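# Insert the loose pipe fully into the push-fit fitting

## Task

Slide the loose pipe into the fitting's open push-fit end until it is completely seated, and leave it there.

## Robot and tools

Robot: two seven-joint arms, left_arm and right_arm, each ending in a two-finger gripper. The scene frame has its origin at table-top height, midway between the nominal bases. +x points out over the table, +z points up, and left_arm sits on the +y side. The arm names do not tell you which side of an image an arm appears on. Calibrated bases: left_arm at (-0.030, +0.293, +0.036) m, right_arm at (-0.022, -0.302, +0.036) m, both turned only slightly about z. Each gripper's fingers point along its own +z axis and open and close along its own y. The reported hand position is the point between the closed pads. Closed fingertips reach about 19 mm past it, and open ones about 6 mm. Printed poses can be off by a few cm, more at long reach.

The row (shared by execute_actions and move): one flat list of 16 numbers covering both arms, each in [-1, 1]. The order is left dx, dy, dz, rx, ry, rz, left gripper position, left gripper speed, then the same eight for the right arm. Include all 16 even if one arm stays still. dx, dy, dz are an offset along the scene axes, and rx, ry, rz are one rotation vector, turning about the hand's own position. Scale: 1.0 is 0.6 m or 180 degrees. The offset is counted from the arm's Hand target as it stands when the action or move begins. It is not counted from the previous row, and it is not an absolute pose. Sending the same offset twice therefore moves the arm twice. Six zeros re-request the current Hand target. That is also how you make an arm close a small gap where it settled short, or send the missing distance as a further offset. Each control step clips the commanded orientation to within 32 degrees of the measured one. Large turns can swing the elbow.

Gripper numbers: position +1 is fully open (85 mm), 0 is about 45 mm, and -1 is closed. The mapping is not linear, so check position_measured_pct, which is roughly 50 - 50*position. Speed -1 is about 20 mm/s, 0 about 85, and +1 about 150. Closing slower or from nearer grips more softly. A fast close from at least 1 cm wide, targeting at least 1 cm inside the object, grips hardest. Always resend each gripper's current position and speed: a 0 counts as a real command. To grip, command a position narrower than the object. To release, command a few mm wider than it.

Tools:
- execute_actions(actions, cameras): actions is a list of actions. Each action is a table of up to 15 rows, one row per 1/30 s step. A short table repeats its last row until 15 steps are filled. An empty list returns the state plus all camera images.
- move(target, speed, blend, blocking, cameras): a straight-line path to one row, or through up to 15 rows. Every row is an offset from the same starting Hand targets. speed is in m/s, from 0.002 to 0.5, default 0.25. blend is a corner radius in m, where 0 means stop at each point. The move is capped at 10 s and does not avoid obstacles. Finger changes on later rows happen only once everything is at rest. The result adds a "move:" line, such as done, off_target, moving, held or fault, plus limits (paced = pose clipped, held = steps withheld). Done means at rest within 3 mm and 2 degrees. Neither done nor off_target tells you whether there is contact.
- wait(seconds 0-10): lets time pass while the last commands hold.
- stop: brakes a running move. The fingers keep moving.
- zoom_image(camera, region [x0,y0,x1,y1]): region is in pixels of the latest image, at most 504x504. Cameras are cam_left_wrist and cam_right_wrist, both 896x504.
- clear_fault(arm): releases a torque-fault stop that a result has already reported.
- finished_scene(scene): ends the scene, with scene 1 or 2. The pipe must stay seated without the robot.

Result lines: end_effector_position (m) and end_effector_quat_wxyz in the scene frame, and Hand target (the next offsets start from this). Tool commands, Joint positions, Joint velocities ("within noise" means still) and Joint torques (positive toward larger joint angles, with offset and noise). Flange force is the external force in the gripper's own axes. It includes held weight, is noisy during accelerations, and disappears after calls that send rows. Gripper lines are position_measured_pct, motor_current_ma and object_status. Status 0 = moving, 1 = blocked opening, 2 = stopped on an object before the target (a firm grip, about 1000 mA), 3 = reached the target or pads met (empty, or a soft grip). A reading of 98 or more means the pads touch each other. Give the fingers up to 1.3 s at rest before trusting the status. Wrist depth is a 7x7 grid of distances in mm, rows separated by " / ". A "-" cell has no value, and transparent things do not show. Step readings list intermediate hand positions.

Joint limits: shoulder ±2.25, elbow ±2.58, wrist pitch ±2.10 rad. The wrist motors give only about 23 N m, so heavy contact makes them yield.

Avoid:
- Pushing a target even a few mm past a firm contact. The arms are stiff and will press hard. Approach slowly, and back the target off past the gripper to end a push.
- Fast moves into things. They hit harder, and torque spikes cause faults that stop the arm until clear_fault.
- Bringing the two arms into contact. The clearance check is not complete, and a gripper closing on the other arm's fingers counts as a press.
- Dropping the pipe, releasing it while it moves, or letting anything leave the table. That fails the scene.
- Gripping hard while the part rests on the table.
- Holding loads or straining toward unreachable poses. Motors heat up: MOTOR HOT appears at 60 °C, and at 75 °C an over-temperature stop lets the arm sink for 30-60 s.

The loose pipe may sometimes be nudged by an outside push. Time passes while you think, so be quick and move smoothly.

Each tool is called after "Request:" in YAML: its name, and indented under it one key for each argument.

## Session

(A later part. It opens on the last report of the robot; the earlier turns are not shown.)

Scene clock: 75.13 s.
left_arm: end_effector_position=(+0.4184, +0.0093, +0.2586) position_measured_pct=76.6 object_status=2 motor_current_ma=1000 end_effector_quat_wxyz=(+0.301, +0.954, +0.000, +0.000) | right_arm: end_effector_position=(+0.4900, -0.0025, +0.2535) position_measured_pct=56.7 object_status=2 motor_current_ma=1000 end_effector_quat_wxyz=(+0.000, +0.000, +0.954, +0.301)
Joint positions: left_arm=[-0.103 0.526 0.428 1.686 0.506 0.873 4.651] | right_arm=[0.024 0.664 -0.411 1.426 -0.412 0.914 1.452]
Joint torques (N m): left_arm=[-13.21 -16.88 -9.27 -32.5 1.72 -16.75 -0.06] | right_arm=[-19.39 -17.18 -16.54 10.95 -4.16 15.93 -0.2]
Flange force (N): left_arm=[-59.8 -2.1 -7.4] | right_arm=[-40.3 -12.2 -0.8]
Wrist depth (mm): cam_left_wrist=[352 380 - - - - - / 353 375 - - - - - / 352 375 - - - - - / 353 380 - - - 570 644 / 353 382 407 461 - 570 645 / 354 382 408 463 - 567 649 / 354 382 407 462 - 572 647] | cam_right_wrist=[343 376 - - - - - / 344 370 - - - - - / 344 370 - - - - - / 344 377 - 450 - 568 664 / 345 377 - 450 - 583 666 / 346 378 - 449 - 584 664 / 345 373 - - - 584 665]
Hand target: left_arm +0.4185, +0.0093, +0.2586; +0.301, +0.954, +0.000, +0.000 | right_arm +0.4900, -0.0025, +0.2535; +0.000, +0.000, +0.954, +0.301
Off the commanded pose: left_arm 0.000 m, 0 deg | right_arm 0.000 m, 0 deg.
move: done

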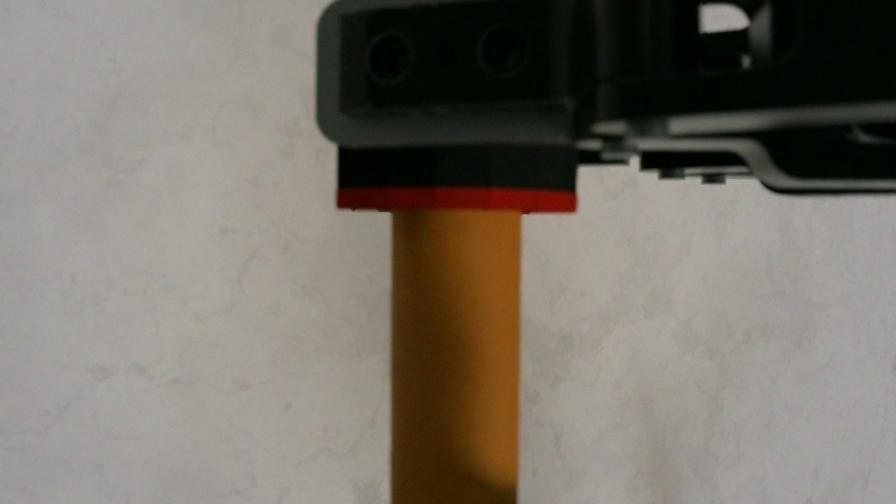

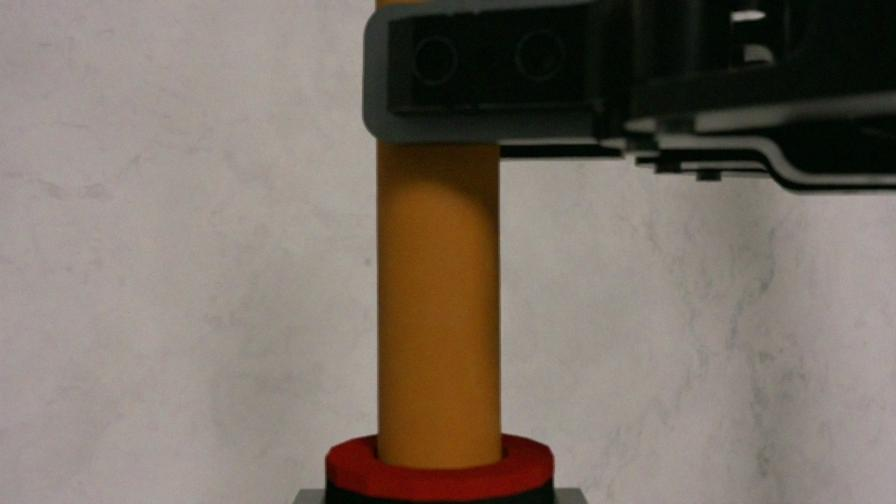

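Request:
move:
  target: [-0.00833, 0.0, 0.0, 0.0, 0.0, 0.0, -0.6, -1.0, 0.0, 0.0, 0.0, 0.0, 0.0, 0.0, -0.22, -1.0]
  speed: 0.01

Request:
move:
  target: [-0.005, 0.0, 0.0, 0.0, 0.0, 0.0, -0.6, -1.0, 0.0, 0.0, 0.0, 0.0, 0.0, 0.0, -0.22, -1.0]
  speed: 0.008
  cameras: ["all"]

Scene clock: 76.23 s.
left_arm: end_effector_position=(+0.4135, +0.0094, +0.2586) position_measured_pct=76.6 object_status=2 motor_current_ma=1000 end_effector_quat_wxyz=(+0.301, +0.954, +0.000, +0.001) | right_arm: end_effector_position=(+0.4898, -0.0023, +0.2535) position_measured_pct=56.7 object_status=2 motor_current_ma=1000 end_effector_quat_wxyz=(+0.000, +0.000, +0.954, +0.301)
Joint positions: left_arm=[-0.105 0.516 0.431 1.703 0.512 0.866 4.646] | right_arm=[0.024 0.664 -0.411 1.426 -0.412 0.914 1.452]
Joint torques (N m): left_arm=[-5.4 -15.86 -2.36 -19.23 1.2 -7.18 -0.22] | right_arm=[-9.52 -17.86 -7.72 -0.88 -2.46 6.97 0.05]
Flange force (N): left_arm=[-29.8 -2.0 -3.9] | right_arm=[-10.6 -8.8 -1.6]
Wrist depth (mm): cam_left_wrist=[352 380 - - - - - / 353 375 - - - - - / 353 375 - - - - - / 354 381 400 - - 569 644 / 354 382 407 462 - 571 645 / 354 382 408 462 - 571 647 / 354 381 408 462 - 570 647] | cam_right_wrist=[344 377 - - - - - / 343 371 - - - - - / 344 371 - - - - - / 344 377 - 449 - 583 647 / 344 377 - 449 - 581 660 / 345 377 - 450 - 584 663 / 345 373 - - - 584 664]
Hand target: left_arm +0.4135, +0.0093, +0.2586; +0.301, +0.954, +0.000, +0.000 | right_arm +0.4900, -0.0024, +0.2535; +0.000, +0.000, +0.954, +0.301
Off the commanded pose: left_arm 0.000 m, 0 deg | right_arm 0.000 m, 0 deg.
move: done

Scene clock: 76.93 s.
left_arm: end_effector_position=(+0.4105, +0.0093, +0.2586) position_measured_pct=76.6 object_status=2 motor_current_ma=1000 end_effector_quat_wxyz=(+0.301, +0.954, +0.000, +0.001) | right_arm: end_effector_position=(+0.4899, -0.0024, +0.2535) position_measured_pct=56.7 object_status=2 motor_current_ma=1000 end_effector_quat_wxyz=(+0.000, +0.000, +0.954, +0.301)
Joint positions: left_arm=[-0.107 0.51 0.433 1.713 0.515 0.861 4.644] | right_arm=[0.024 0.664 -0.411 1.426 -0.412 0.914 1.452]
Joint torques (N m): left_arm=[-0.53 -15.03 1.86 -11.03 0.92 -1.38 -0.24] | right_arm=[-3.45 -18.31 -2.56 -8.16 -1.42 1.39 0.15]
Flange force (N): left_arm=[-11.7 -2.1 -2.4] | right_arm=[7.3 -6.6 -2.2]
Wrist depth (mm): cam_left_wrist=[353 381 - - - - - / 353 375 - - - - - / 354 375 - - - - - / 354 381 400 - - 571 631 / 354 382 408 462 - 569 647 / 354 382 407 462 - 569 647 / 355 382 408 462 - 571 646] | cam_right_wrist=[343 377 - - - - - / 344 371 - - - - - / 343 377 - - - - - / 344 377 - 450 - 580 664 / 344 378 - 450 - 582 664 / 344 377 - 450 - 581 663 / 344 371 - - - 585 664]
Hand target: left_arm +0.4105, +0.0093, +0.2586; +0.301, +0.954, +0.000, +0.000 | right_arm +0.4900, -0.0024, +0.2535; +0.000, +0.000, +0.954, +0.301
Off the commanded pose: left_arm 0.000 m, 0 deg | right_arm 0.000 m, 0 deg.
move: done

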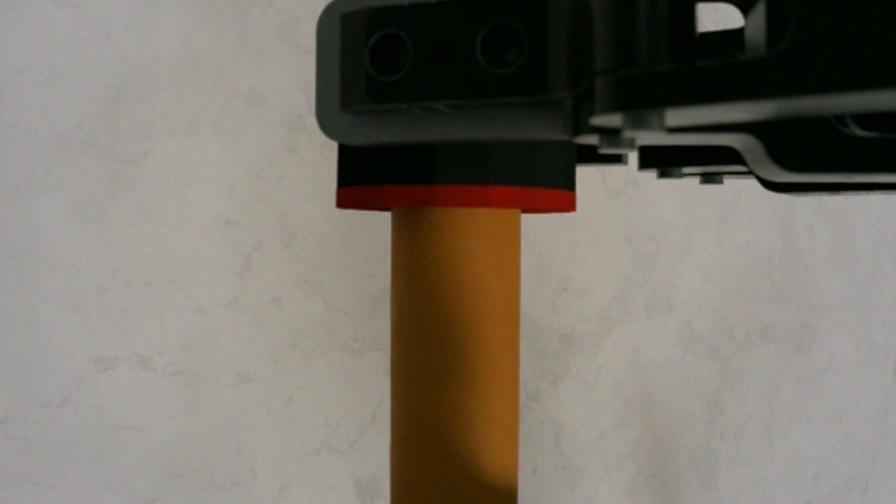

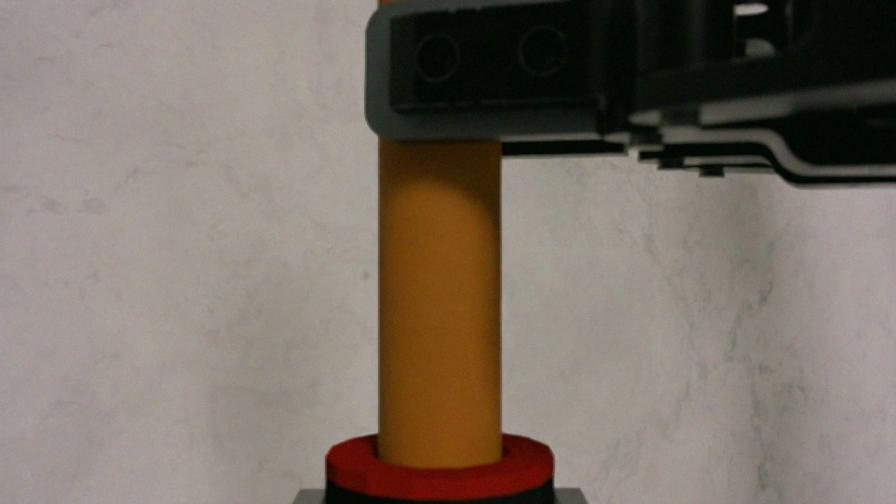

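Request:
move:
  target: [-0.0022, 0.0, 0.0, 0.0, 0.0, 0.0, -0.6, -1.0, 0.0, 0.0, 0.0, 0.0, 0.0, 0.0, -0.22, -1.0]
  speed: 0.008

Scene clock: 77.77 s.
left_arm: end_effector_position=(+0.4091, +0.0093, +0.2586) position_measured_pct=76.6 object_status=2 motor_current_ma=1000 end_effector_quat_wxyz=(+0.301, +0.954, +0.000, +0.000) | right_arm: end_effector_position=(+0.4900, -0.0025, +0.2535) position_measured_pct=56.7 object_status=2 motor_current_ma=1000 end_effector_quat_wxyz=(+0.000, +0.000, +0.954, +0.301)
Joint positions: left_arm=[-0.108 0.508 0.434 1.717 0.517 0.859 4.643] | right_arm=[0.024 0.664 -0.411 1.426 -0.412 0.914 1.452]
Joint torques (N m): left_arm=[0.73 -14.73 3.06 -8.3 0.76 0.32 -0.22] | right_arm=[-1.48 -18.67 -0.85 -10.43 -1.09 -0.23 0.06]
Flange force (N): left_arm=[-5.4 -1.4 -2.0] | right_arm=[12.8 -6.3 -1.8]
Wrist depth (mm): cam_left_wrist=[353 381 - - - - - / 353 375 - - - - - / 354 376 - - - - - / 354 381 400 - - 570 630 / 354 383 408 462 - 570 648 / 354 382 407 462 - 569 646 / 355 383 409 462 - 570 646] | cam_right_wrist=[344 377 - - - - - / 344 371 - - - - - / 345 378 - - - - - / 345 377 - 450 - 581 663 / 344 377 - 449 - 580 662 / 344 377 - 448 - 580 663 / 345 371 - - - 583 664]
Hand target: left_arm +0.4091, +0.0093, +0.2586; +0.301, +0.954, +0.000, +0.000 | right_arm +0.4900, -0.0025, +0.2535; +0.000, +0.000, +0.954, +0.301
Off the commanded pose: left_arm 0.000 m, 0 deg | right_arm 0.000 m, 0 deg.
move: done

Request:
move:
  target: [0.0, -0.0008, 0.0, 0.0, 0.0, 0.0, -0.6, -1.0, 0.0, 0.0, 0.0, 0.0, 0.0, 0.0, -0.22, -1.0]
  speed: 0.006

Scene clock: 79.43 s.
left_arm: end_effector_position=(+0.4091, +0.0088, +0.2587) position_measured_pct=76.6 object_status=2 motor_current_ma=1000 end_effector_quat_wxyz=(+0.301, +0.954, +0.000, +0.001) | right_arm: end_effector_position=(+0.4900, -0.0025, +0.2535) position_measured_pct=56.7 object_status=2 motor_current_ma=1000 end_effector_quat_wxyz=(+0.000, +0.000, +0.954, +0.301)
Joint positions: left_arm=[-0.107 0.508 0.434 1.717 0.517 0.859 4.644] | right_arm=[0.024 0.664 -0.411 1.426 -0.412 0.914 1.452]
Joint torques (N m): left_arm=[2.33 -15.06 4.77 -9.06 1.44 0.35 -0.42] | right_arm=[-3.28 -18.15 -2.22 -10.4 -1.77 -0.3 -0.05]
Flange force (N): left_arm=[-6.2 -4.8 -3.3] | right_arm=[12.9 -8.9 -4.5]
Wrist depth (mm): cam_left_wrist=[353 381 - - - - - / 354 375 - - - - - / 354 376 - - - - - / 353 382 400 - - 569 629 / 354 382 408 462 - 570 647 / 354 382 407 462 - 570 646 / 354 382 408 462 - 570 647] | cam_right_wrist=[343 376 - - - - - / 344 371 - - - - - / 344 371 - - - - - / 344 376 - 449 - 581 659 / 344 379 - 449 - 581 664 / 344 378 - 448 - 581 666 / 344 371 - - - 583 664]
Hand target: left_arm +0.4091, +0.0088, +0.2586; +0.301, +0.954, +0.000, +0.000 | right_arm +0.4900, -0.0025, +0.2535; +0.000, +0.000, +0.954, +0.301
Off the commanded pose: left_arm 0.000 m, 0 deg | right_arm 0.000 m, 0 deg.
move: done

Request:
move:
  target: [0.0, 0.00035, 0.0, 0.0, 0.0, 0.0, -0.6, -1.0, 0.0, 0.0, 0.0, 0.0, 0.0, 0.0, -0.22, -1.0]
  speed: 0.006

Scene clock: 80.27 s.
left_arm: end_effector_position=(+0.4091, +0.0090, +0.2586) position_measured_pct=76.6 object_status=2 motor_current_ma=1000 end_effector_quat_wxyz=(+0.301, +0.954, +0.000, +0.000) | right_arm: end_effector_position=(+0.4900, -0.0025, +0.2535) position_measured_pct=56.7 object_status=2 motor_current_ma=1000 end_effector_quat_wxyz=(+0.000, +0.000, +0.954, +0.301)
Joint positions: left_arm=[-0.107 0.508 0.434 1.717 0.517 0.859 4.643] | right_arm=[0.024 0.664 -0.411 1.426 -0.412 0.914 1.452]
Joint torques (N m): left_arm=[1.17 -14.86 3.57 -9.26 1.12 -0.04 -0.31] | right_arm=[-2.74 -18.52 -1.95 -9.94 -1.56 0.1 -0.02]
Flange force (N): left_arm=[-7.3 -3.0 -2.7] | right_arm=[11.3 -7.7 -2.9]
Wrist depth (mm): cam_left_wrist=[353 381 - - - - - / 354 375 - - - - - / 354 377 - - - - - / 354 382 400 - - 570 628 / 354 382 408 462 - 571 646 / 355 383 408 462 - 569 647 / 355 382 407 462 - 572 647] | cam_right_wrist=[344 376 - - - - - / 344 372 - - - - - / 344 371 - - - - - / 344 377 - 449 - 581 662 / 345 377 - 449 - 583 663 / 345 377 - 450 - 580 664 / 345 372 - - - 583 664]
Hand target: left_arm +0.4091, +0.0090, +0.2586; +0.301, +0.954, +0.000, +0.000 | right_arm +0.4900, -0.0025, +0.2535; +0.000, +0.000, +0.954, +0.301
Off the commanded pose: left_arm 0.000 m, 0 deg | right_arm 0.000 m, 0 deg.
move: done

Request:
move:
  target: [0.0, 0.0, 0.0, 0.0, 0.0, 0.0, -0.05, -0.8, 0.0, 0.0, 0.0, 0.0, 0.0, 0.0, -0.22, -1.0]
  speed: 0.02

Request:
wait:
  seconds: 0.5
  cameras: ["all"]

Scene clock: 81.33 s.
left_arm: end_effector_position=(+0.4091, +0.0090, +0.2586) position_measured_pct=52.4 object_status=0 motor_current_ma=0 end_effector_quat_wxyz=(+0.301, +0.954, +0.000, +0.000) | right_arm: end_effector_position=(+0.4900, -0.0025, +0.2535) position_measured_pct=56.7 object_status=2 motor_current_ma=1000 end_effector_quat_wxyz=(+0.000, +0.000, +0.954, +0.301)
Joint positions: left_arm=[-0.107 0.508 0.434 1.717 0.517 0.859 4.643] | right_arm=[0.024 0.664 -0.411 1.426 -0.412 0.914 1.452]
Joint torques (N m): left_arm=[1.5 -14.61 3.7 -8.48 0.94 0.21 -0.35] | right_arm=[-2.46 -18.81 -1.71 -10.56 -1.71 -0.16 -0.05]
Flange force (N): left_arm=[-5.8 -2.5 -3.4] | right_arm=[12.6 -8.1 -2.4]
Wrist depth (mm): cam_left_wrist=[354 381 - - - - - / 354 376 - - - - - / 353 376 - - - - - / 354 381 401 - - 569 628 / 354 382 407 462 - 568 645 / 355 382 - 461 - 571 646 / 354 382 - 463 - 571 646] | cam_right_wrist=[344 371 - - - - - / 343 370 - - - - - / 344 371 - - - - - / 344 377 - 448 - 581 664 / 344 377 - 448 - 582 662 / 344 377 - 450 - 582 670 / 344 370 - - - 582 666]
Hand target: left_arm +0.4091, +0.0090, +0.2586; +0.301, +0.954, +0.000, +0.000 | right_arm +0.4900, -0.0025, +0.2535; +0.000, +0.000, +0.954, +0.301
Off the commanded pose: left_arm 0.000 m, 0 deg | right_arm 0.000 m, 0 deg.
move: done

Scene clock: 81.83 s.
left_arm: end_effector_position=(+0.4091, +0.0090, +0.2586) position_measured_pct=52.4 object_status=3 motor_current_ma=0 end_effector_quat_wxyz=(+0.301, +0.954, +0.000, +0.000) | right_arm: end_effector_position=(+0.4900, -0.0025, +0.2535) position_measured_pct=56.7 object_status=2 motor_current_ma=1000 end_effector_quat_wxyz=(+0.000, +0.000, +0.954, +0.301)
Joint positions: left_arm=[-0.107 0.508 0.434 1.717 0.517 0.859 4.643] | right_arm=[0.024 0.664 -0.411 1.426 -0.412 0.914 1.452]
Joint torques (N m): left_arm=[1.49 -14.59 3.71 -8.51 0.95 0.23 -0.37] | right_arm=[-2.38 -18.73 -1.75 -10.58 -1.65 -0.16 -0.05]
Flange force (N): left_arm=[-5.9 -2.5 -3.4] | right_arm=[12.8 -8.0 -2.4]
Wrist depth (mm): cam_left_wrist=[353 381 - - - - - / 353 375 - - - - - / 354 376 - - - - - / 354 381 400 - - 570 628 / 354 382 407 461 - 569 647 / 354 381 - 461 - 571 644 / 354 382 - 462 - 572 648] | cam_right_wrist=[344 372 - - - - - / 344 370 - - - - - / 345 370 - - - - - / 344 378 - 450 - 583 662 / 345 378 - 450 - 581 663 / 344 378 - 449 - 582 662 / 345 371 - - - 581 663]
Hand target: left_arm +0.4091, +0.0090, +0.2586; +0.301, +0.954, +0.000, +0.000 | right_arm +0.4900, -0.0025, +0.2535; +0.000, +0.000, +0.954, +0.301
Tool commands: left_gripper/position=-0.05 left_gripper/speed=-0.8 right_gripper/position=-0.22 right_gripper/speed=-1.0
Off the commanded pose: left_arm 0.000 m, 0 deg | right_arm 0.000 m, 0 deg.
wait: 0.50 s; at rest by 0.17 s

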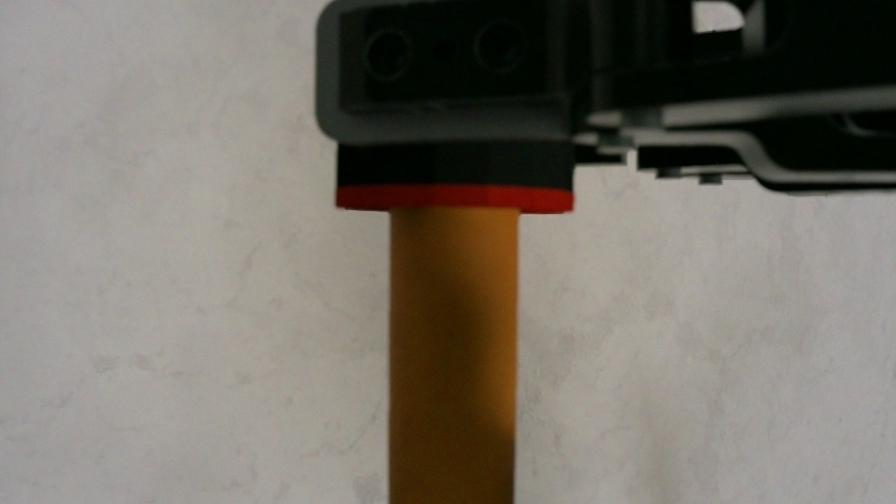

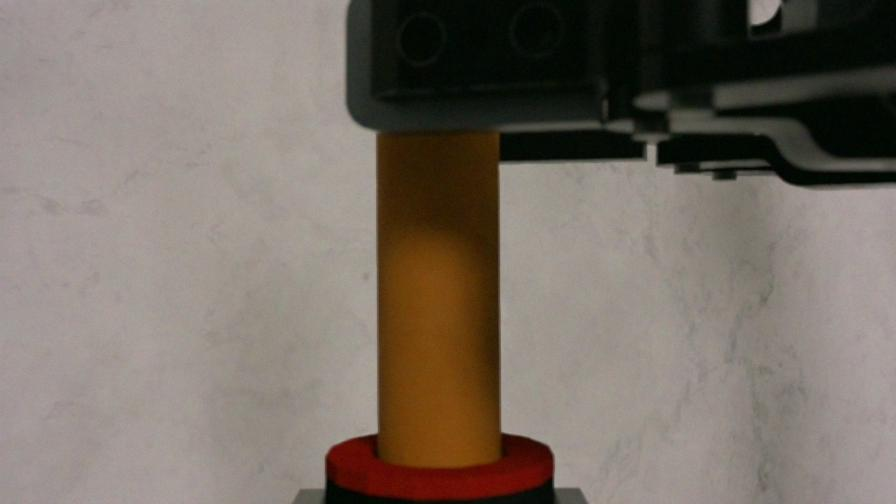

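Request:
move:
  target: [0.0, 0.0765, 0.1092, 0.0, 0.0, 0.0, -0.05, -0.8, 0.0, 0.0, 0.0, 0.0, 0.0, 0.0, -0.22, -1.0]
  speed: 0.06
  cameras: ["all"]

Scene clock: 83.70 s.
left_arm: end_effector_position=(+0.4091, +0.0549, +0.3241) position_measured_pct=52.4 object_status=3 motor_current_ma=0 end_effector_quat_wxyz=(+0.301, +0.954, +0.000, +0.000) | right_arm: end_effector_position=(+0.4900, -0.0025, +0.2535) position_measured_pct=56.7 object_status=2 motor_current_ma=1000 end_effector_quat_wxyz=(+0.000, +0.000, +0.954, +0.301)
Joint positions: left_arm=[-0.21 0.404 0.422 1.633 0.503 1.082 4.651] | right_arm=[0.024 0.664 -0.411 1.426 -0.412 0.914 1.452]
Joint torques (N m): left_arm=[1.55 -13.46 3.14 -9.29 1.17 0.21 -0.36] | right_arm=[-2.32 -18.65 -1.83 -10.49 -1.7 -0.17 -0.12]
Flange force (N): left_arm=[-6.9 -2.9 -2.2] | right_arm=[12.5 -7.8 -2.5]
Wrist depth (mm): cam_left_wrist=[413 454 490 536 592 660 725 / 419 453 492 518 178 - 707 / 419 451 474 210 178 - 190 / 413 451 482 229 604 656 705 / 419 451 490 231 603 658 742 / 418 451 490 231 601 658 759 / 412 451 489 231 600 656 759] | cam_right_wrist=[344 376 - 448 - 568 - / 344 376 - 450 - 567 - / 344 376 - 449 - 567 - / 344 376 - 447 - 580 662 / 344 376 - 449 - 579 666 / 344 377 - 449 - 581 665 / 345 372 - - - 583 664]
Hand target: left_arm +0.4091, +0.0549, +0.3241; +0.301, +0.954, +0.000, +0.000 | right_arm +0.4900, -0.0025, +0.2535; +0.000, +0.000, +0.954, +0.301
Off the commanded pose: left_arm 0.000 m, 0 deg | right_arm 0.000 m, 0 deg.
move: done

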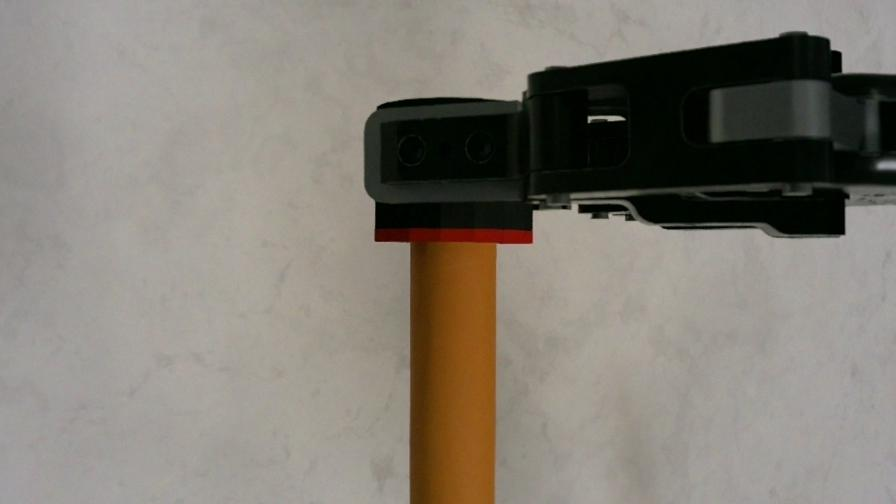

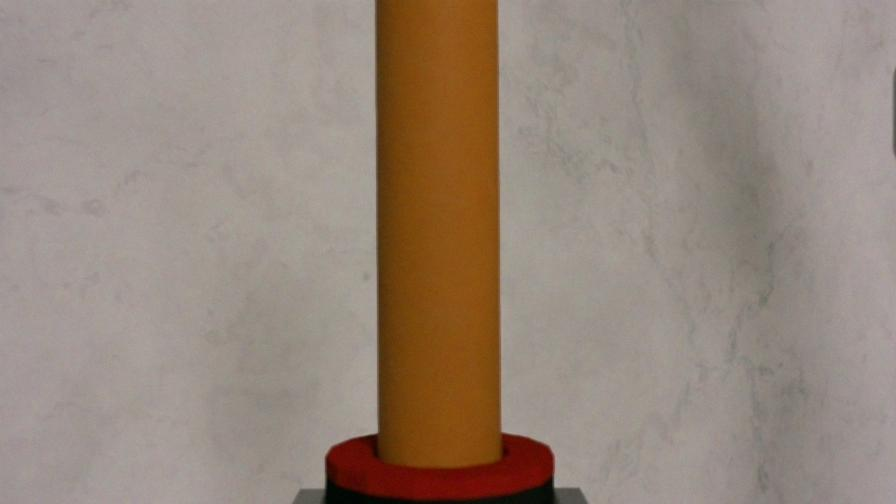

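Request:
move:
  target: [-0.0333, 0.3333, 0.0833, 0.0, 0.0, 0.0, -0.05, -0.8, -0.0667, -0.3292, -0.2558, -0.1944, -0.0148, -0.0047, -0.22, -1.0]
  speed: 0.1
  cameras: ["all"]

Scene clock: 88.13 s.
left_arm: end_effector_position=(+0.3891, +0.2549, +0.3741) position_measured_pct=52.4 object_status=3 motor_current_ma=0 end_effector_quat_wxyz=(+0.301, +0.954, +0.000, +0.000) | right_arm: end_effector_position=(+0.4500, -0.2000, +0.1000) position_measured_pct=56.7 object_status=2 motor_current_ma=1000 end_effector_quat_wxyz=(+0.024, +0.000, +1.000, +0.001)
Joint positions: left_arm=[-0.602 0.348 0.324 1.526 0.475 1.487 4.33] | right_arm=[-0.193 0.673 -0.025 1.758 0.045 0.664 1.26]
Joint torques (N m): left_arm=[1.51 -12.63 2.45 -9.05 1.3 0.73 -0.4] | right_arm=[-2.3 -17.41 1.76 -7.94 -0.02 -0.08 0.02]
Flange force (N): left_arm=[-7.7 -0.3 0.6] | right_arm=[7.3 -7.4 -1.3]
Wrist depth (mm): cam_left_wrist=[460 505 547 596 660 733 830 / 461 505 548 599 660 735 854 / 461 505 548 599 658 734 853 / 462 504 548 599 658 718 548 / 461 505 548 597 660 719 832 / 461 504 547 599 661 719 856 / 461 505 548 600 661 722 851] | cam_right_wrist=[238 238 239 - 239 240 240 / 239 240 240 - 241 240 241 / 240 240 240 - 241 241 242 / 240 241 241 - 242 242 243 / 241 242 242 - 243 243 243 / 242 243 242 - 243 243 244 / 242 243 - - 244 244 245]
Hand target: left_arm +0.3891, +0.2549, +0.3741; +0.301, +0.954, +0.000, +0.000 | right_arm +0.4500, -0.2000, +0.1000; +0.024, +0.000, +1.000, +0.001
Off the commanded pose: left_arm 0.000 m, 0 deg | right_arm 0.000 m, 0 deg.
move: done

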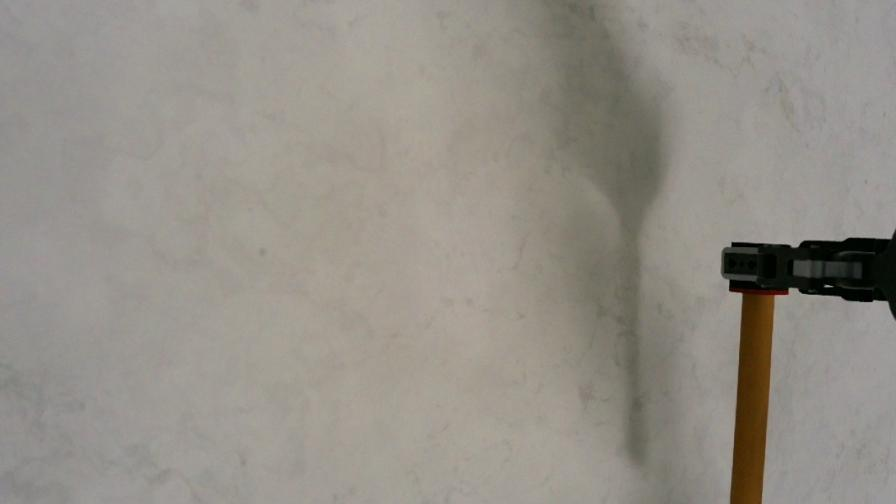

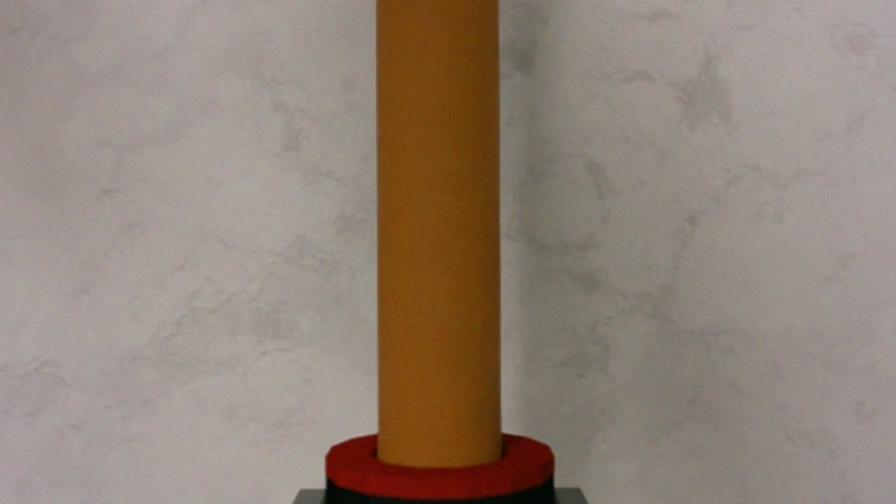

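Request:
move:
  target: [0.0, 0.0, 0.0, 0.0, 0.0, 0.0, -0.05, -0.8, 0.0, 0.0, -0.1067, 0.0, 0.0, 0.0, -0.22, -1.0]
  speed: 0.05
  cameras: ["all"]

Scene clock: 90.10 s.
left_arm: end_effector_position=(+0.3891, +0.2549, +0.3741) position_measured_pct=52.4 object_status=3 motor_current_ma=0 end_effector_quat_wxyz=(+0.301, +0.954, +0.000, +0.000) | right_arm: end_effector_position=(+0.4500, -0.2000, +0.0360) position_measured_pct=56.7 object_status=2 motor_current_ma=1000 end_effector_quat_wxyz=(+0.024, +0.000, +1.000, +0.001)
Joint positions: left_arm=[-0.602 0.348 0.324 1.526 0.475 1.487 4.33] | right_arm=[-0.197 0.798 -0.019 1.787 0.053 0.509 1.251]
Joint torques (N m): left_arm=[1.53 -12.63 2.47 -9 1.26 0.74 -0.38] | right_arm=[-2.37 -18.03 1.93 -6.84 -0.07 -0.07 0.05]
Flange force (N): left_arm=[-7.6 -0.3 0.5] | right_arm=[6.8 -7.8 -2.9]
Wrist depth (mm): cam_left_wrist=[461 504 547 598 660 734 830 / 461 506 547 596 660 738 851 / 462 505 547 598 660 739 850 / 461 505 547 598 660 705 548 / 461 503 548 599 660 700 548 / 462 504 547 601 662 738 811 / 461 504 548 600 660 735 852] | cam_right_wrist=[176 176 176 - 176 176 177 / 176 176 176 - 177 177 177 / 177 177 177 - 177 178 178 / 177 177 177 - 178 178 178 / 178 178 178 - 178 179 179 / 178 178 179 - 179 179 179 / 179 179 179 - 180 180 180]
Hand target: left_arm +0.3891, +0.2549, +0.3741; +0.301, +0.954, +0.000, +0.000 | right_arm +0.4500, -0.2000, +0.0360; +0.024, +0.000, +1.000, +0.001
Off the commanded pose: left_arm 0.000 m, 0 deg | right_arm 0.000 m, 0 deg.
move: done

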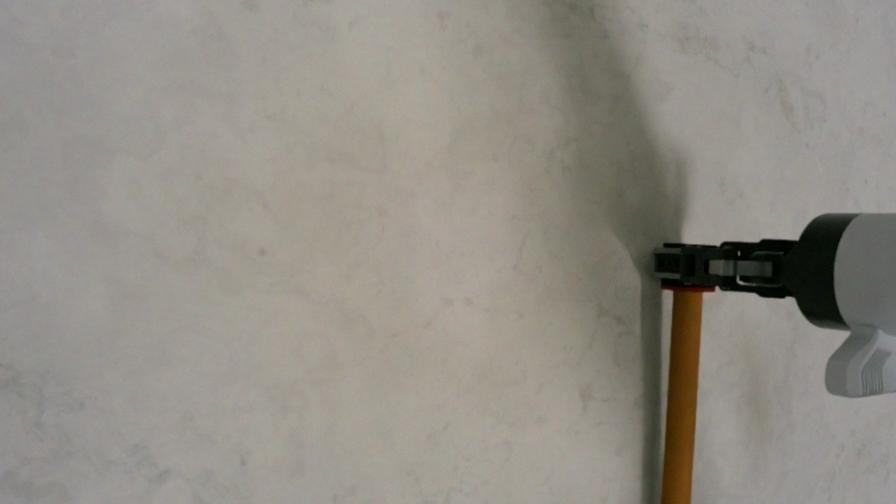

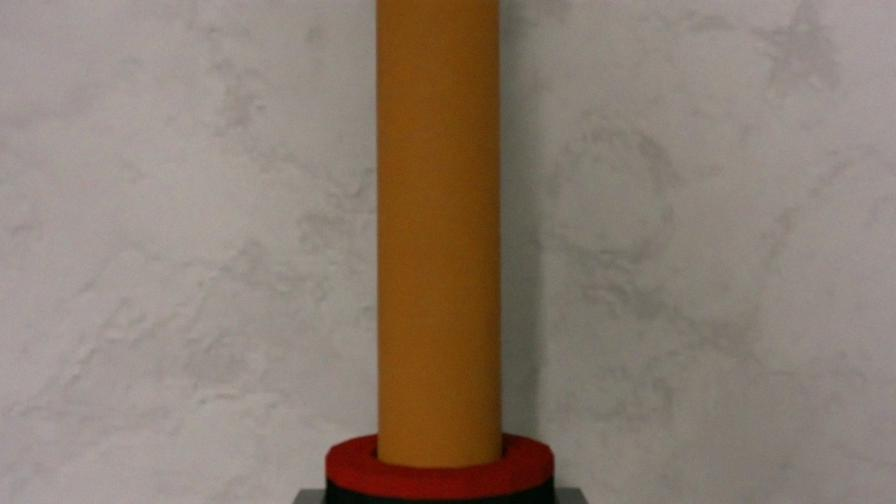

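Request:
move:
  target: [0.0, 0.0, 0.0, 0.0, 0.0, 0.0, -0.05, -0.8, 0.0, 0.0, -0.00917, 0.0, 0.0, 0.0, -0.22, -1.0]
  speed: 0.012

Request:
move:
  target: [0.0, 0.0, 0.0, 0.0, 0.0, 0.0, -0.05, -0.8, 0.0, 0.0, -0.00117, 0.0, 0.0, 0.0, -0.22, -1.0]
  speed: 0.004

Scene clock: 91.00 s.
left_arm: end_effector_position=(+0.3891, +0.2549, +0.3741) position_measured_pct=52.4 object_status=3 motor_current_ma=0 end_effector_quat_wxyz=(+0.301, +0.954, +0.000, +0.000) | right_arm: end_effector_position=(+0.4500, -0.2000, +0.0305) position_measured_pct=56.7 object_status=2 motor_current_ma=1000 end_effector_quat_wxyz=(+0.024, +0.000, +1.000, +0.001)
Joint positions: left_arm=[-0.602 0.348 0.324 1.526 0.475 1.487 4.33] | right_arm=[-0.197 0.81 -0.019 1.788 0.054 0.497 1.25]
Joint torques (N m): left_arm=[1.54 -12.68 2.45 -8.98 1.3 0.76 -0.35] | right_arm=[-2.42 -18.07 1.78 -6.63 -0.02 0.03 0.01]
Flange force (N): left_arm=[-7.4 -0.4 0.5] | right_arm=[6.6 -8.0 -2.8]
Wrist depth (mm): cam_left_wrist=[460 503 546 597 657 736 830 / 461 505 547 597 658 735 851 / 461 505 548 599 660 735 851 / 462 505 548 600 659 704 549 / 462 505 549 599 659 738 548 / 461 506 549 599 660 739 809 / 461 504 547 598 661 738 856] | cam_right_wrist=[170 170 170 - 171 171 171 / 171 171 171 - 171 171 172 / 171 171 171 - 172 172 172 / 171 172 172 - 172 173 173 / 172 172 172 - 173 173 173 / 173 172 173 - 173 173 174 / 173 173 173 - 174 174 174]
Hand target: left_arm +0.3891, +0.2549, +0.3741; +0.301, +0.954, +0.000, +0.000 | right_arm +0.4500, -0.2000, +0.0305; +0.024, +0.000, +1.000, +0.001
Off the commanded pose: left_arm 0.000 m, 0 deg | right_arm 0.000 m, 0 deg.
move: done

Scene clock: 91.70 s.
left_arm: end_effector_position=(+0.3891, +0.2549, +0.3741) position_measured_pct=52.4 object_status=3 motor_current_ma=0 end_effector_quat_wxyz=(+0.301, +0.954, +0.000, +0.000) | right_arm: end_effector_position=(+0.4500, -0.2000, +0.0298) position_measured_pct=56.7 object_status=2 motor_current_ma=1000 end_effector_quat_wxyz=(+0.024, +0.000, +1.000, +0.001)
Joint positions: left_arm=[-0.602 0.348 0.324 1.526 0.475 1.487 4.33] | right_arm=[-0.197 0.811 -0.019 1.789 0.054 0.495 1.25]
Joint torques (N m): left_arm=[1.54 -12.64 2.44 -9 1.25 0.71 -0.35] | right_arm=[-2.37 -18.17 1.88 -6.68 -0.01 -0.02 0.01]
Flange force (N): left_arm=[-7.6 -0.4 0.4] | right_arm=[6.6 -7.9 -2.7]
Wrist depth (mm): cam_left_wrist=[461 504 548 598 660 733 829 / 461 504 548 599 659 736 851 / 460 504 547 599 661 737 853 / 461 505 548 596 660 705 548 / 460 505 547 597 664 735 550 / 462 505 549 599 660 731 810 / 461 505 548 599 662 736 858] | cam_right_wrist=[169 169 170 - 170 170 170 / 170 170 170 - 171 171 171 / 170 171 171 - 171 171 172 / 171 171 171 - 172 172 172 / 171 172 172 - 172 172 172 / 172 172 172 - 173 173 173 / 172 172 172 - 173 173 173]
Hand target: left_arm +0.3891, +0.2549, +0.3741; +0.301, +0.954, +0.000, +0.000 | right_arm +0.4500, -0.2000, +0.0298; +0.024, +0.000, +1.000, +0.001
Off the commanded pose: left_arm 0.000 m, 0 deg | right_arm 0.000 m, 0 deg.
move: done

Request:
move:
  target: [0.0, 0.0, 0.0, 0.0, 0.0, 0.0, -0.05, -0.8, 0.0, 0.0, -0.00083, 0.0, 0.0, 0.0, -0.22, -1.0]
  speed: 0.004

Request:
move:
  target: [0.0, 0.0, 0.0, 0.0, 0.0, 0.0, -0.05, -0.8, 0.0, 0.0, -0.00067, 0.0, 0.0, 0.0, -0.22, -1.0]
  speed: 0.004

Scene clock: 92.63 s.
left_arm: end_effector_position=(+0.3891, +0.2549, +0.3741) position_measured_pct=52.4 object_status=3 motor_current_ma=0 end_effector_quat_wxyz=(+0.301, +0.954, +0.000, +0.000) | right_arm: end_effector_position=(+0.4500, -0.2000, +0.0293) position_measured_pct=56.7 object_status=2 motor_current_ma=1000 end_effector_quat_wxyz=(+0.024, +0.000, +1.000, +0.001)
Joint positions: left_arm=[-0.602 0.348 0.324 1.526 0.475 1.487 4.33] | right_arm=[-0.197 0.812 -0.018 1.789 0.054 0.494 1.25]
Joint torques (N m): left_arm=[1.52 -12.63 2.46 -8.97 1.29 0.74 -0.36] | right_arm=[-2.49 -18.11 1.78 -6.7 -0.03 0.01 0.02]
Flange force (N): left_arm=[-7.5 -0.4 0.4] | right_arm=[6.8 -8.1 -2.8]
Wrist depth (mm): cam_left_wrist=[461 504 548 598 660 737 830 / 461 504 546 599 660 735 852 / 461 503 547 598 659 734 852 / 462 505 549 598 660 670 550 / 461 506 547 598 660 735 550 / 462 506 549 600 660 738 810 / 461 505 547 601 658 736 849] | cam_right_wrist=[169 169 169 - 169 170 170 / 169 169 170 - 170 170 170 / 170 170 170 - 171 171 171 / 170 170 171 - 171 171 172 / 171 171 171 - 172 172 172 / 171 171 172 - 172 172 172 / 172 172 172 - 173 173 173]
Hand target: left_arm +0.3891, +0.2549, +0.3741; +0.301, +0.954, +0.000, +0.000 | right_arm +0.4500, -0.2000, +0.0293; +0.024, +0.000, +1.000, +0.001
Off the commanded pose: left_arm 0.000 m, 0 deg | right_arm 0.000 m, 0 deg.
move: done

Scene clock: 93.33 s.
left_arm: end_effector_position=(+0.3891, +0.2549, +0.3741) position_measured_pct=52.4 object_status=3 motor_current_ma=0 end_effector_quat_wxyz=(+0.301, +0.954, +0.000, +0.000) | right_arm: end_effector_position=(+0.4500, -0.2000, +0.0289) position_measured_pct=56.7 object_status=2 motor_current_ma=1000 end_effector_quat_wxyz=(+0.024, +0.000, +1.000, +0.001)
Joint positions: left_arm=[-0.602 0.348 0.324 1.526 0.475 1.487 4.33] | right_arm=[-0.197 0.813 -0.018 1.789 0.054 0.493 1.25]
Joint torques (N m): left_arm=[1.47 -12.66 2.5 -8.99 1.29 0.74 -0.35] | right_arm=[-2.5 -18.12 1.88 -6.77 0.01 -0.07 0]
Flange force (N): left_arm=[-7.5 -0.4 0.6] | right_arm=[6.8 -8.2 -3.0]
Wrist depth (mm): cam_left_wrist=[462 504 548 598 659 736 833 / 459 505 549 598 663 734 850 / 462 505 548 598 657 735 852 / 461 504 548 599 660 671 548 / 461 505 546 599 659 738 550 / 462 505 549 600 662 736 813 / 462 504 548 598 660 735 852] | cam_right_wrist=[168 168 169 - 169 170 170 / 169 169 169 - 170 170 170 / 169 170 170 - 170 170 171 / 170 170 170 - 171 171 171 / 170 170 171 - 171 171 172 / 171 171 171 - 172 172 172 / 172 172 172 - 172 172 173]
Hand target: left_arm +0.3891, +0.2549, +0.3741; +0.301, +0.954, +0.000, +0.000 | right_arm +0.4500, -0.2000, +0.0289; +0.024, +0.000, +1.000, +0.001
Off the commanded pose: left_arm 0.000 m, 0 deg | right_arm 0.000 m, 0 deg.
move: done

Request:
move:
  target: [0.0, 0.0, 0.0, 0.0, 0.0, 0.0, -0.05, -0.8, 0.0, 0.0, -0.00067, 0.0, 0.0, 0.0, -0.22, -1.0]
  speed: 0.004

Request:
move:
  target: [0.0, 0.0, 0.0, 0.0, 0.0, 0.0, -0.05, -0.8, 0.0, 0.0, -0.0005, 0.0, 0.0, 0.0, -0.22, -1.0]
  speed: 0.004

Scene clock: 94.23 s.
left_arm: end_effector_position=(+0.3891, +0.2549, +0.3741) position_measured_pct=52.4 object_status=3 motor_current_ma=0 end_effector_quat_wxyz=(+0.301, +0.954, +0.000, +0.000) | right_arm: end_effector_position=(+0.4500, -0.2000, +0.0285) position_measured_pct=56.7 object_status=2 motor_current_ma=1000 end_effector_quat_wxyz=(+0.024, +0.000, +1.000, +0.001)
Joint positions: left_arm=[-0.602 0.348 0.324 1.526 0.475 1.487 4.33] | right_arm=[-0.197 0.814 -0.018 1.789 0.054 0.492 1.25]
Joint torques (N m): left_arm=[1.54 -12.68 2.44 -9.01 1.25 0.76 -0.38] | right_arm=[-2.42 -18.16 1.82 -6.71 -0.06 -0.01 0.01]
Flange force (N): left_arm=[-7.5 -0.4 0.6] | right_arm=[6.8 -8.0 -2.8]
Wrist depth (mm): cam_left_wrist=[461 504 548 600 659 734 831 / 461 505 546 599 661 735 856 / 461 505 547 597 658 736 854 / 461 505 549 598 660 671 549 / 462 505 548 599 663 735 549 / 461 504 547 598 660 735 815 / 462 505 548 600 662 738 852] | cam_right_wrist=[168 168 168 - 169 169 169 / 168 169 169 - 169 170 170 / 169 169 169 - 170 170 170 / 170 170 170 - 170 170 171 / 170 170 170 - 171 171 171 / 170 171 171 - 172 171 172 / 171 171 171 - 172 172 172]
Hand target: left_arm +0.3891, +0.2549, +0.3741; +0.301, +0.954, +0.000, +0.000 | right_arm +0.4500, -0.2000, +0.0285; +0.024, +0.000, +1.000, +0.001
Off the commanded pose: left_arm 0.000 m, 0 deg | right_arm 0.000 m, 0 deg.
move: done

Scene clock: 94.93 s.
left_arm: end_effector_position=(+0.3891, +0.2549, +0.3741) position_measured_pct=52.4 object_status=3 motor_current_ma=0 end_effector_quat_wxyz=(+0.301, +0.954, +0.000, +0.000) | right_arm: end_effector_position=(+0.4500, -0.2000, +0.0282) position_measured_pct=56.7 object_status=2 motor_current_ma=1000 end_effector_quat_wxyz=(+0.024, +0.000, +1.000, +0.001)
Joint positions: left_arm=[-0.602 0.348 0.324 1.526 0.475 1.487 4.33] | right_arm=[-0.197 0.815 -0.018 1.789 0.054 0.492 1.25]
Joint torques (N m): left_arm=[1.53 -12.67 2.45 -8.99 1.27 0.72 -0.33] | right_arm=[-2.39 -17.16 1.79 -6.48 -0.06 -0.16 0.02]
Flange force (N): left_arm=[-7.6 -0.5 0.5] | right_arm=[6.8 -7.9 -5.3]
Wrist depth (mm): cam_left_wrist=[461 503 547 599 659 735 831 / 461 505 547 600 661 735 851 / 461 504 548 598 660 734 850 / 460 504 548 598 659 672 549 / 460 505 548 598 660 734 551 / 461 505 548 598 660 736 810 / 462 505 549 598 662 737 854] | cam_right_wrist=[168 168 168 - 169 169 169 / 168 168 168 - 169 169 169 / 169 169 169 - 169 170 170 / 169 169 170 - 170 170 171 / 170 170 170 - 171 171 171 / 170 170 171 - 171 171 171 / 171 171 171 - 172 172 172]
Hand target: left_arm +0.3891, +0.2549, +0.3741; +0.301, +0.954, +0.000, +0.000 | right_arm +0.4500, -0.2000, +0.0282; +0.024, +0.000, +1.000, +0.001
Off the commanded pose: left_arm 0.000 m, 0 deg | right_arm 0.000 m, 0 deg.
move: done

Request:
move:
  target: [0.0, 0.0, 0.0, 0.0, 0.0, 0.0, -0.05, -0.8, 0.0, 0.0, 0.0, 0.0, 0.0, 0.0, 0.12, -1.0]
  speed: 0.01

Request:
wait:
  seconds: 0.5
  cameras: ["all"]

Scene clock: 96.13 s.
left_arm: end_effector_position=(+0.3891, +0.2549, +0.3741) position_measured_pct=52.4 object_status=3 motor_current_ma=0 end_effector_quat_wxyz=(+0.301, +0.954, +0.000, +0.000) | right_arm: end_effector_position=(+0.4500, -0.2000, +0.0281) position_measured_pct=43.7 object_status=0 motor_current_ma=0 end_effector_quat_wxyz=(+0.024, +0.000, +1.000, +0.001)
Joint positions: left_arm=[-0.602 0.348 0.324 1.526 0.475 1.487 4.33] | right_arm=[-0.197 0.815 -0.018 1.789 0.054 0.492 1.25]
Joint torques (N m): left_arm=[1.52 -12.64 2.45 -8.95 1.25 0.75 -0.35] | right_arm=[-2.34 -17.62 1.84 -6.51 -0.06 -0.15 -0.03]
Flange force (N): left_arm=[-7.5 -0.3 0.4] | right_arm=[6.4 -7.8 -4.3]
Wrist depth (mm): cam_left_wrist=[461 504 548 598 659 735 831 / 461 505 547 598 661 734 850 / 460 504 548 601 656 735 851 / 463 505 548 598 659 674 550 / 461 505 548 600 662 737 551 / 461 504 548 599 659 738 812 / 461 504 548 601 661 734 852] | cam_right_wrist=[168 168 168 - 169 168 169 / 168 168 168 - 169 169 169 / 169 169 169 - 170 170 170 / 169 169 169 - 170 170 170 / 170 170 170 - 170 171 171 / 170 170 170 - 171 171 171 / 171 171 171 - 171 172 172]
Hand target: left_arm +0.3891, +0.2549, +0.3741; +0.301, +0.954, +0.000, +0.000 | right_arm +0.4500, -0.2000, +0.0282; +0.024, +0.000, +1.000, +0.001
Off the commanded pose: left_arm 0.000 m, 0 deg | right_arm 0.000 m, 0 deg.
move: done

Scene clock: 96.63 s.
left_arm: end_effector_position=(+0.3891, +0.2549, +0.3741) position_measured_pct=52.4 object_status=3 motor_current_ma=0 end_effector_quat_wxyz=(+0.301, +0.954, +0.000, +0.000) | right_arm: end_effector_position=(+0.4500, -0.2000, +0.0282) position_measured_pct=43.7 object_status=3 motor_current_ma=0 end_effector_quat_wxyz=(+0.024, +0.000, +1.000, +0.001)
Joint positions: left_arm=[-0.602 0.348 0.324 1.526 0.475 1.487 4.33] | right_arm=[-0.197 0.815 -0.018 1.789 0.054 0.492 1.25]
Joint torques (N m): left_arm=[1.57 -12.59 2.48 -9.03 1.27 0.73 -0.36] | right_arm=[-2.37 -17.64 1.89 -6.59 -0.04 -0.1 0.08]
Flange force (N): left_arm=[-7.9 -0.4 0.5] | right_arm=[6.8 -7.8 -4.1]
Wrist depth (mm): cam_left_wrist=[461 505 549 600 660 733 831 / 462 505 548 598 660 738 849 / 461 505 548 598 658 735 853 / 461 504 547 599 659 673 548 / 461 505 547 600 658 733 549 / 461 505 548 598 658 739 813 / 462 505 548 598 658 737 856] | cam_right_wrist=[168 168 168 - 168 169 169 / 168 168 169 - 169 169 169 / 169 169 169 - 169 169 170 / 169 170 169 - 170 170 170 / 169 170 170 - 170 171 171 / 170 170 171 - 171 171 171 / 171 171 171 - 171 172 172]
Hand target: left_arm +0.3891, +0.2549, +0.3741; +0.301, +0.954, +0.000, +0.000 | right_arm +0.4500, -0.2000, +0.0282; +0.024, +0.000, +1.000, +0.001
Tool commands: left_gripper/position=-0.05 left_gripper/speed=-0.8 right_gripper/position=+0.12 right_gripper/speed=-1.0
Off the commanded pose: left_arm 0.000 m, 0 deg | right_arm 0.000 m, 0 deg.
wait: 0.50 s; at rest by 0.17 s

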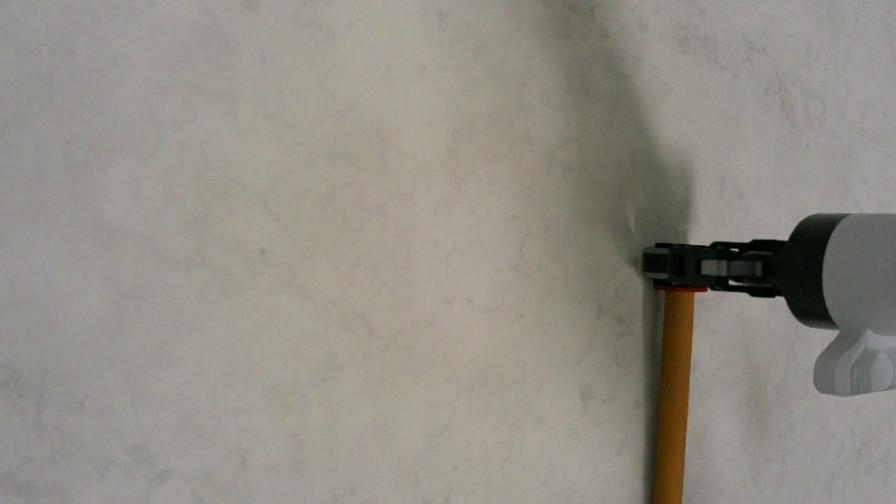

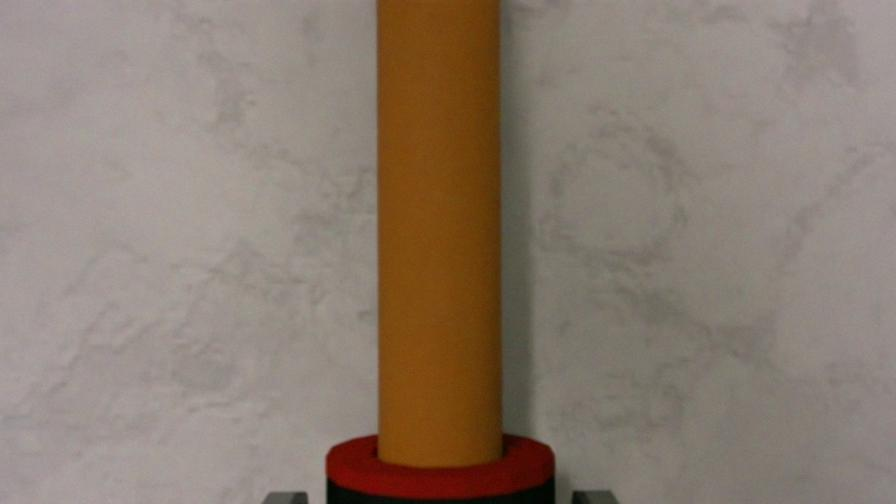

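Request:
move:
  target:
    - [0.0, 0.0, 0.0, 0.0, 0.0, 0.0, -0.05, -0.8, -0.004, 0.0, 0.08, 0.0, 0.0, 0.0, 0.12, -1.0]
    - [0.0, 0.0, 0.0, 0.0, 0.0, 0.0, -0.05, -0.8, -0.01, 0.0, 0.4, 0.0, 0.0, 0.0, 0.12, -1.0]
  speed: [0.03, 0.1]
  blend: [0.01, 0.0]
  cameras: ["all"]

Scene clock: 100.83 s.
left_arm: end_effector_position=(+0.3891, +0.2549, +0.3741) position_measured_pct=52.4 object_status=3 motor_current_ma=0 end_effector_quat_wxyz=(+0.301, +0.954, +0.000, +0.000) | right_arm: end_effector_position=(+0.4440, -0.2000, +0.2682) position_measured_pct=43.7 object_status=3 motor_current_ma=0 end_effector_quat_wxyz=(+0.024, +0.000, +1.000, +0.001)
Joint positions: left_arm=[-0.602 0.348 0.324 1.526 0.475 1.487 4.33] | right_arm=[-0.195 0.423 -0.027 1.556 0.026 1.115 1.277]
Joint torques (N m): left_arm=[1.53 -12.62 2.44 -8.98 1.3 0.72 -0.32] | right_arm=[-2.37 -14.81 1.75 -10.3 -0.04 -0.09 0.03]
Flange force (N): left_arm=[-7.6 -0.4 0.4] | right_arm=[9.9 -6.5 1.7]
Wrist depth (mm): cam_left_wrist=[461 505 548 599 661 736 832 / 460 504 548 598 661 737 853 / 461 505 549 599 660 734 850 / 462 504 548 598 659 733 854 / 461 504 547 598 660 738 852 / 461 505 547 599 660 734 854 / 462 504 547 598 660 735 854] | cam_right_wrist=[402 402 403 402 403 403 404 / 405 405 404 405 405 406 407 / 407 407 408 408 407 408 408 / 409 410 408 408 410 409 409 / 410 409 410 380 410 411 412 / 412 412 412 412 413 413 414 / 412 412 414 413 414 413 414]
Hand target: left_arm +0.3891, +0.2549, +0.3741; +0.301, +0.954, +0.000, +0.000 | right_arm +0.4440, -0.2000, +0.2682; +0.024, +0.000, +1.000, +0.001
Off the commanded pose: left_arm 0.000 m, 0 deg | right_arm 0.000 m, 0 deg.
move: done

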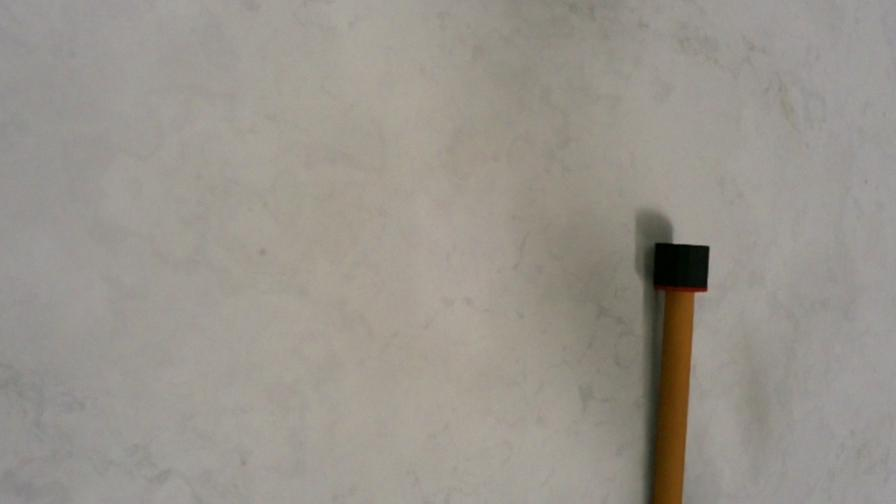

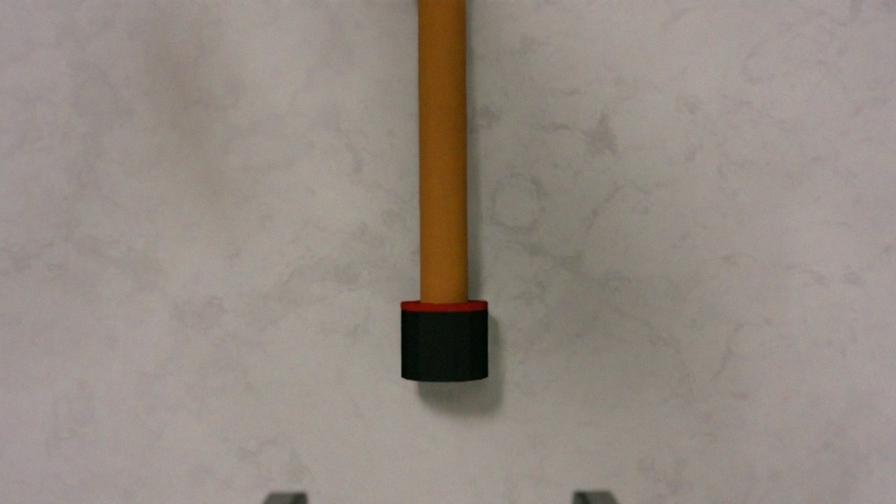

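Request:
move:
  target: [0.0, 0.0, 0.0, 0.0, 0.0, 0.0, -0.05, -0.8, -0.0833, 0.0, 0.1333, 0.0, 0.0, 0.0, 0.12, -1.0]
  speed: 0.12
  cameras: ["cam_right_wrist"]

Scene clock: 102.20 s.
left_arm: end_effector_position=(+0.3891, +0.2549, +0.3741) position_measured_pct=52.4 object_status=3 motor_current_ma=0 end_effector_quat_wxyz=(+0.301, +0.954, +0.000, +0.000) | right_arm: end_effector_position=(+0.3940, -0.2000, +0.3481) position_measured_pct=43.7 object_status=3 motor_current_ma=0 end_effector_quat_wxyz=(+0.024, +0.000, +1.000, +0.001)
Joint positions: left_arm=[-0.602 0.348 0.324 1.526 0.475 1.487 4.33] | right_arm=[-0.22 0.255 -0.034 1.536 0.024 1.305 1.248]
Joint torques (N m): left_arm=[1.54 -12.65 2.45 -8.97 1.26 0.7 -0.36] | right_arm=[-2.47 -12.42 1.62 -10.74 -0.01 -0.21 0.07]
Flange force (N): left_arm=[-7.5 -0.4 0.3] | right_arm=[8.6 -5.8 3.4]
Wrist depth (mm): cam_left_wrist=[461 503 547 598 657 734 831 / 462 505 548 598 662 736 852 / 461 505 547 597 658 734 852 / 461 506 548 601 658 737 854 / 461 505 547 598 660 737 856 / 461 505 545 597 660 738 854 / 461 504 548 598 660 736 851] | cam_right_wrist=[482 481 482 482 482 483 483 / 482 483 484 484 484 484 485 / 484 485 486 486 488 486 487 / 486 489 488 486 489 490 488 / 490 488 491 490 491 492 493 / 493 492 493 493 493 494 493 / 494 495 497 494 494 497 496]
Hand target: left_arm +0.3891, +0.2549, +0.3741; +0.301, +0.954, +0.000, +0.000 | right_arm +0.3940, -0.2000, +0.3482; +0.024, +0.000, +1.000, +0.001
Off the commanded pose: left_arm 0.000 m, 0 deg | right_arm 0.000 m, 0 deg.
move: done
Images, in order (width x height): cam_right_wrist 896x504.

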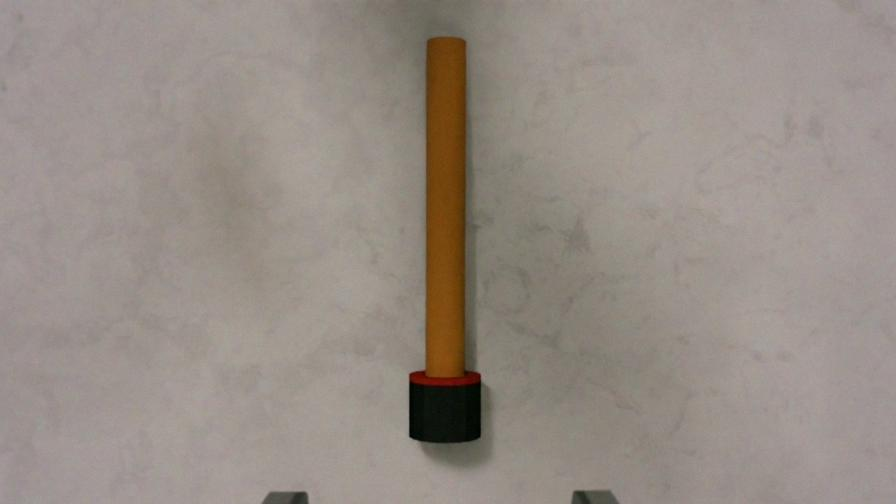

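Request:
finished_scene:
  scene: 2

The scene is finished: the task was done.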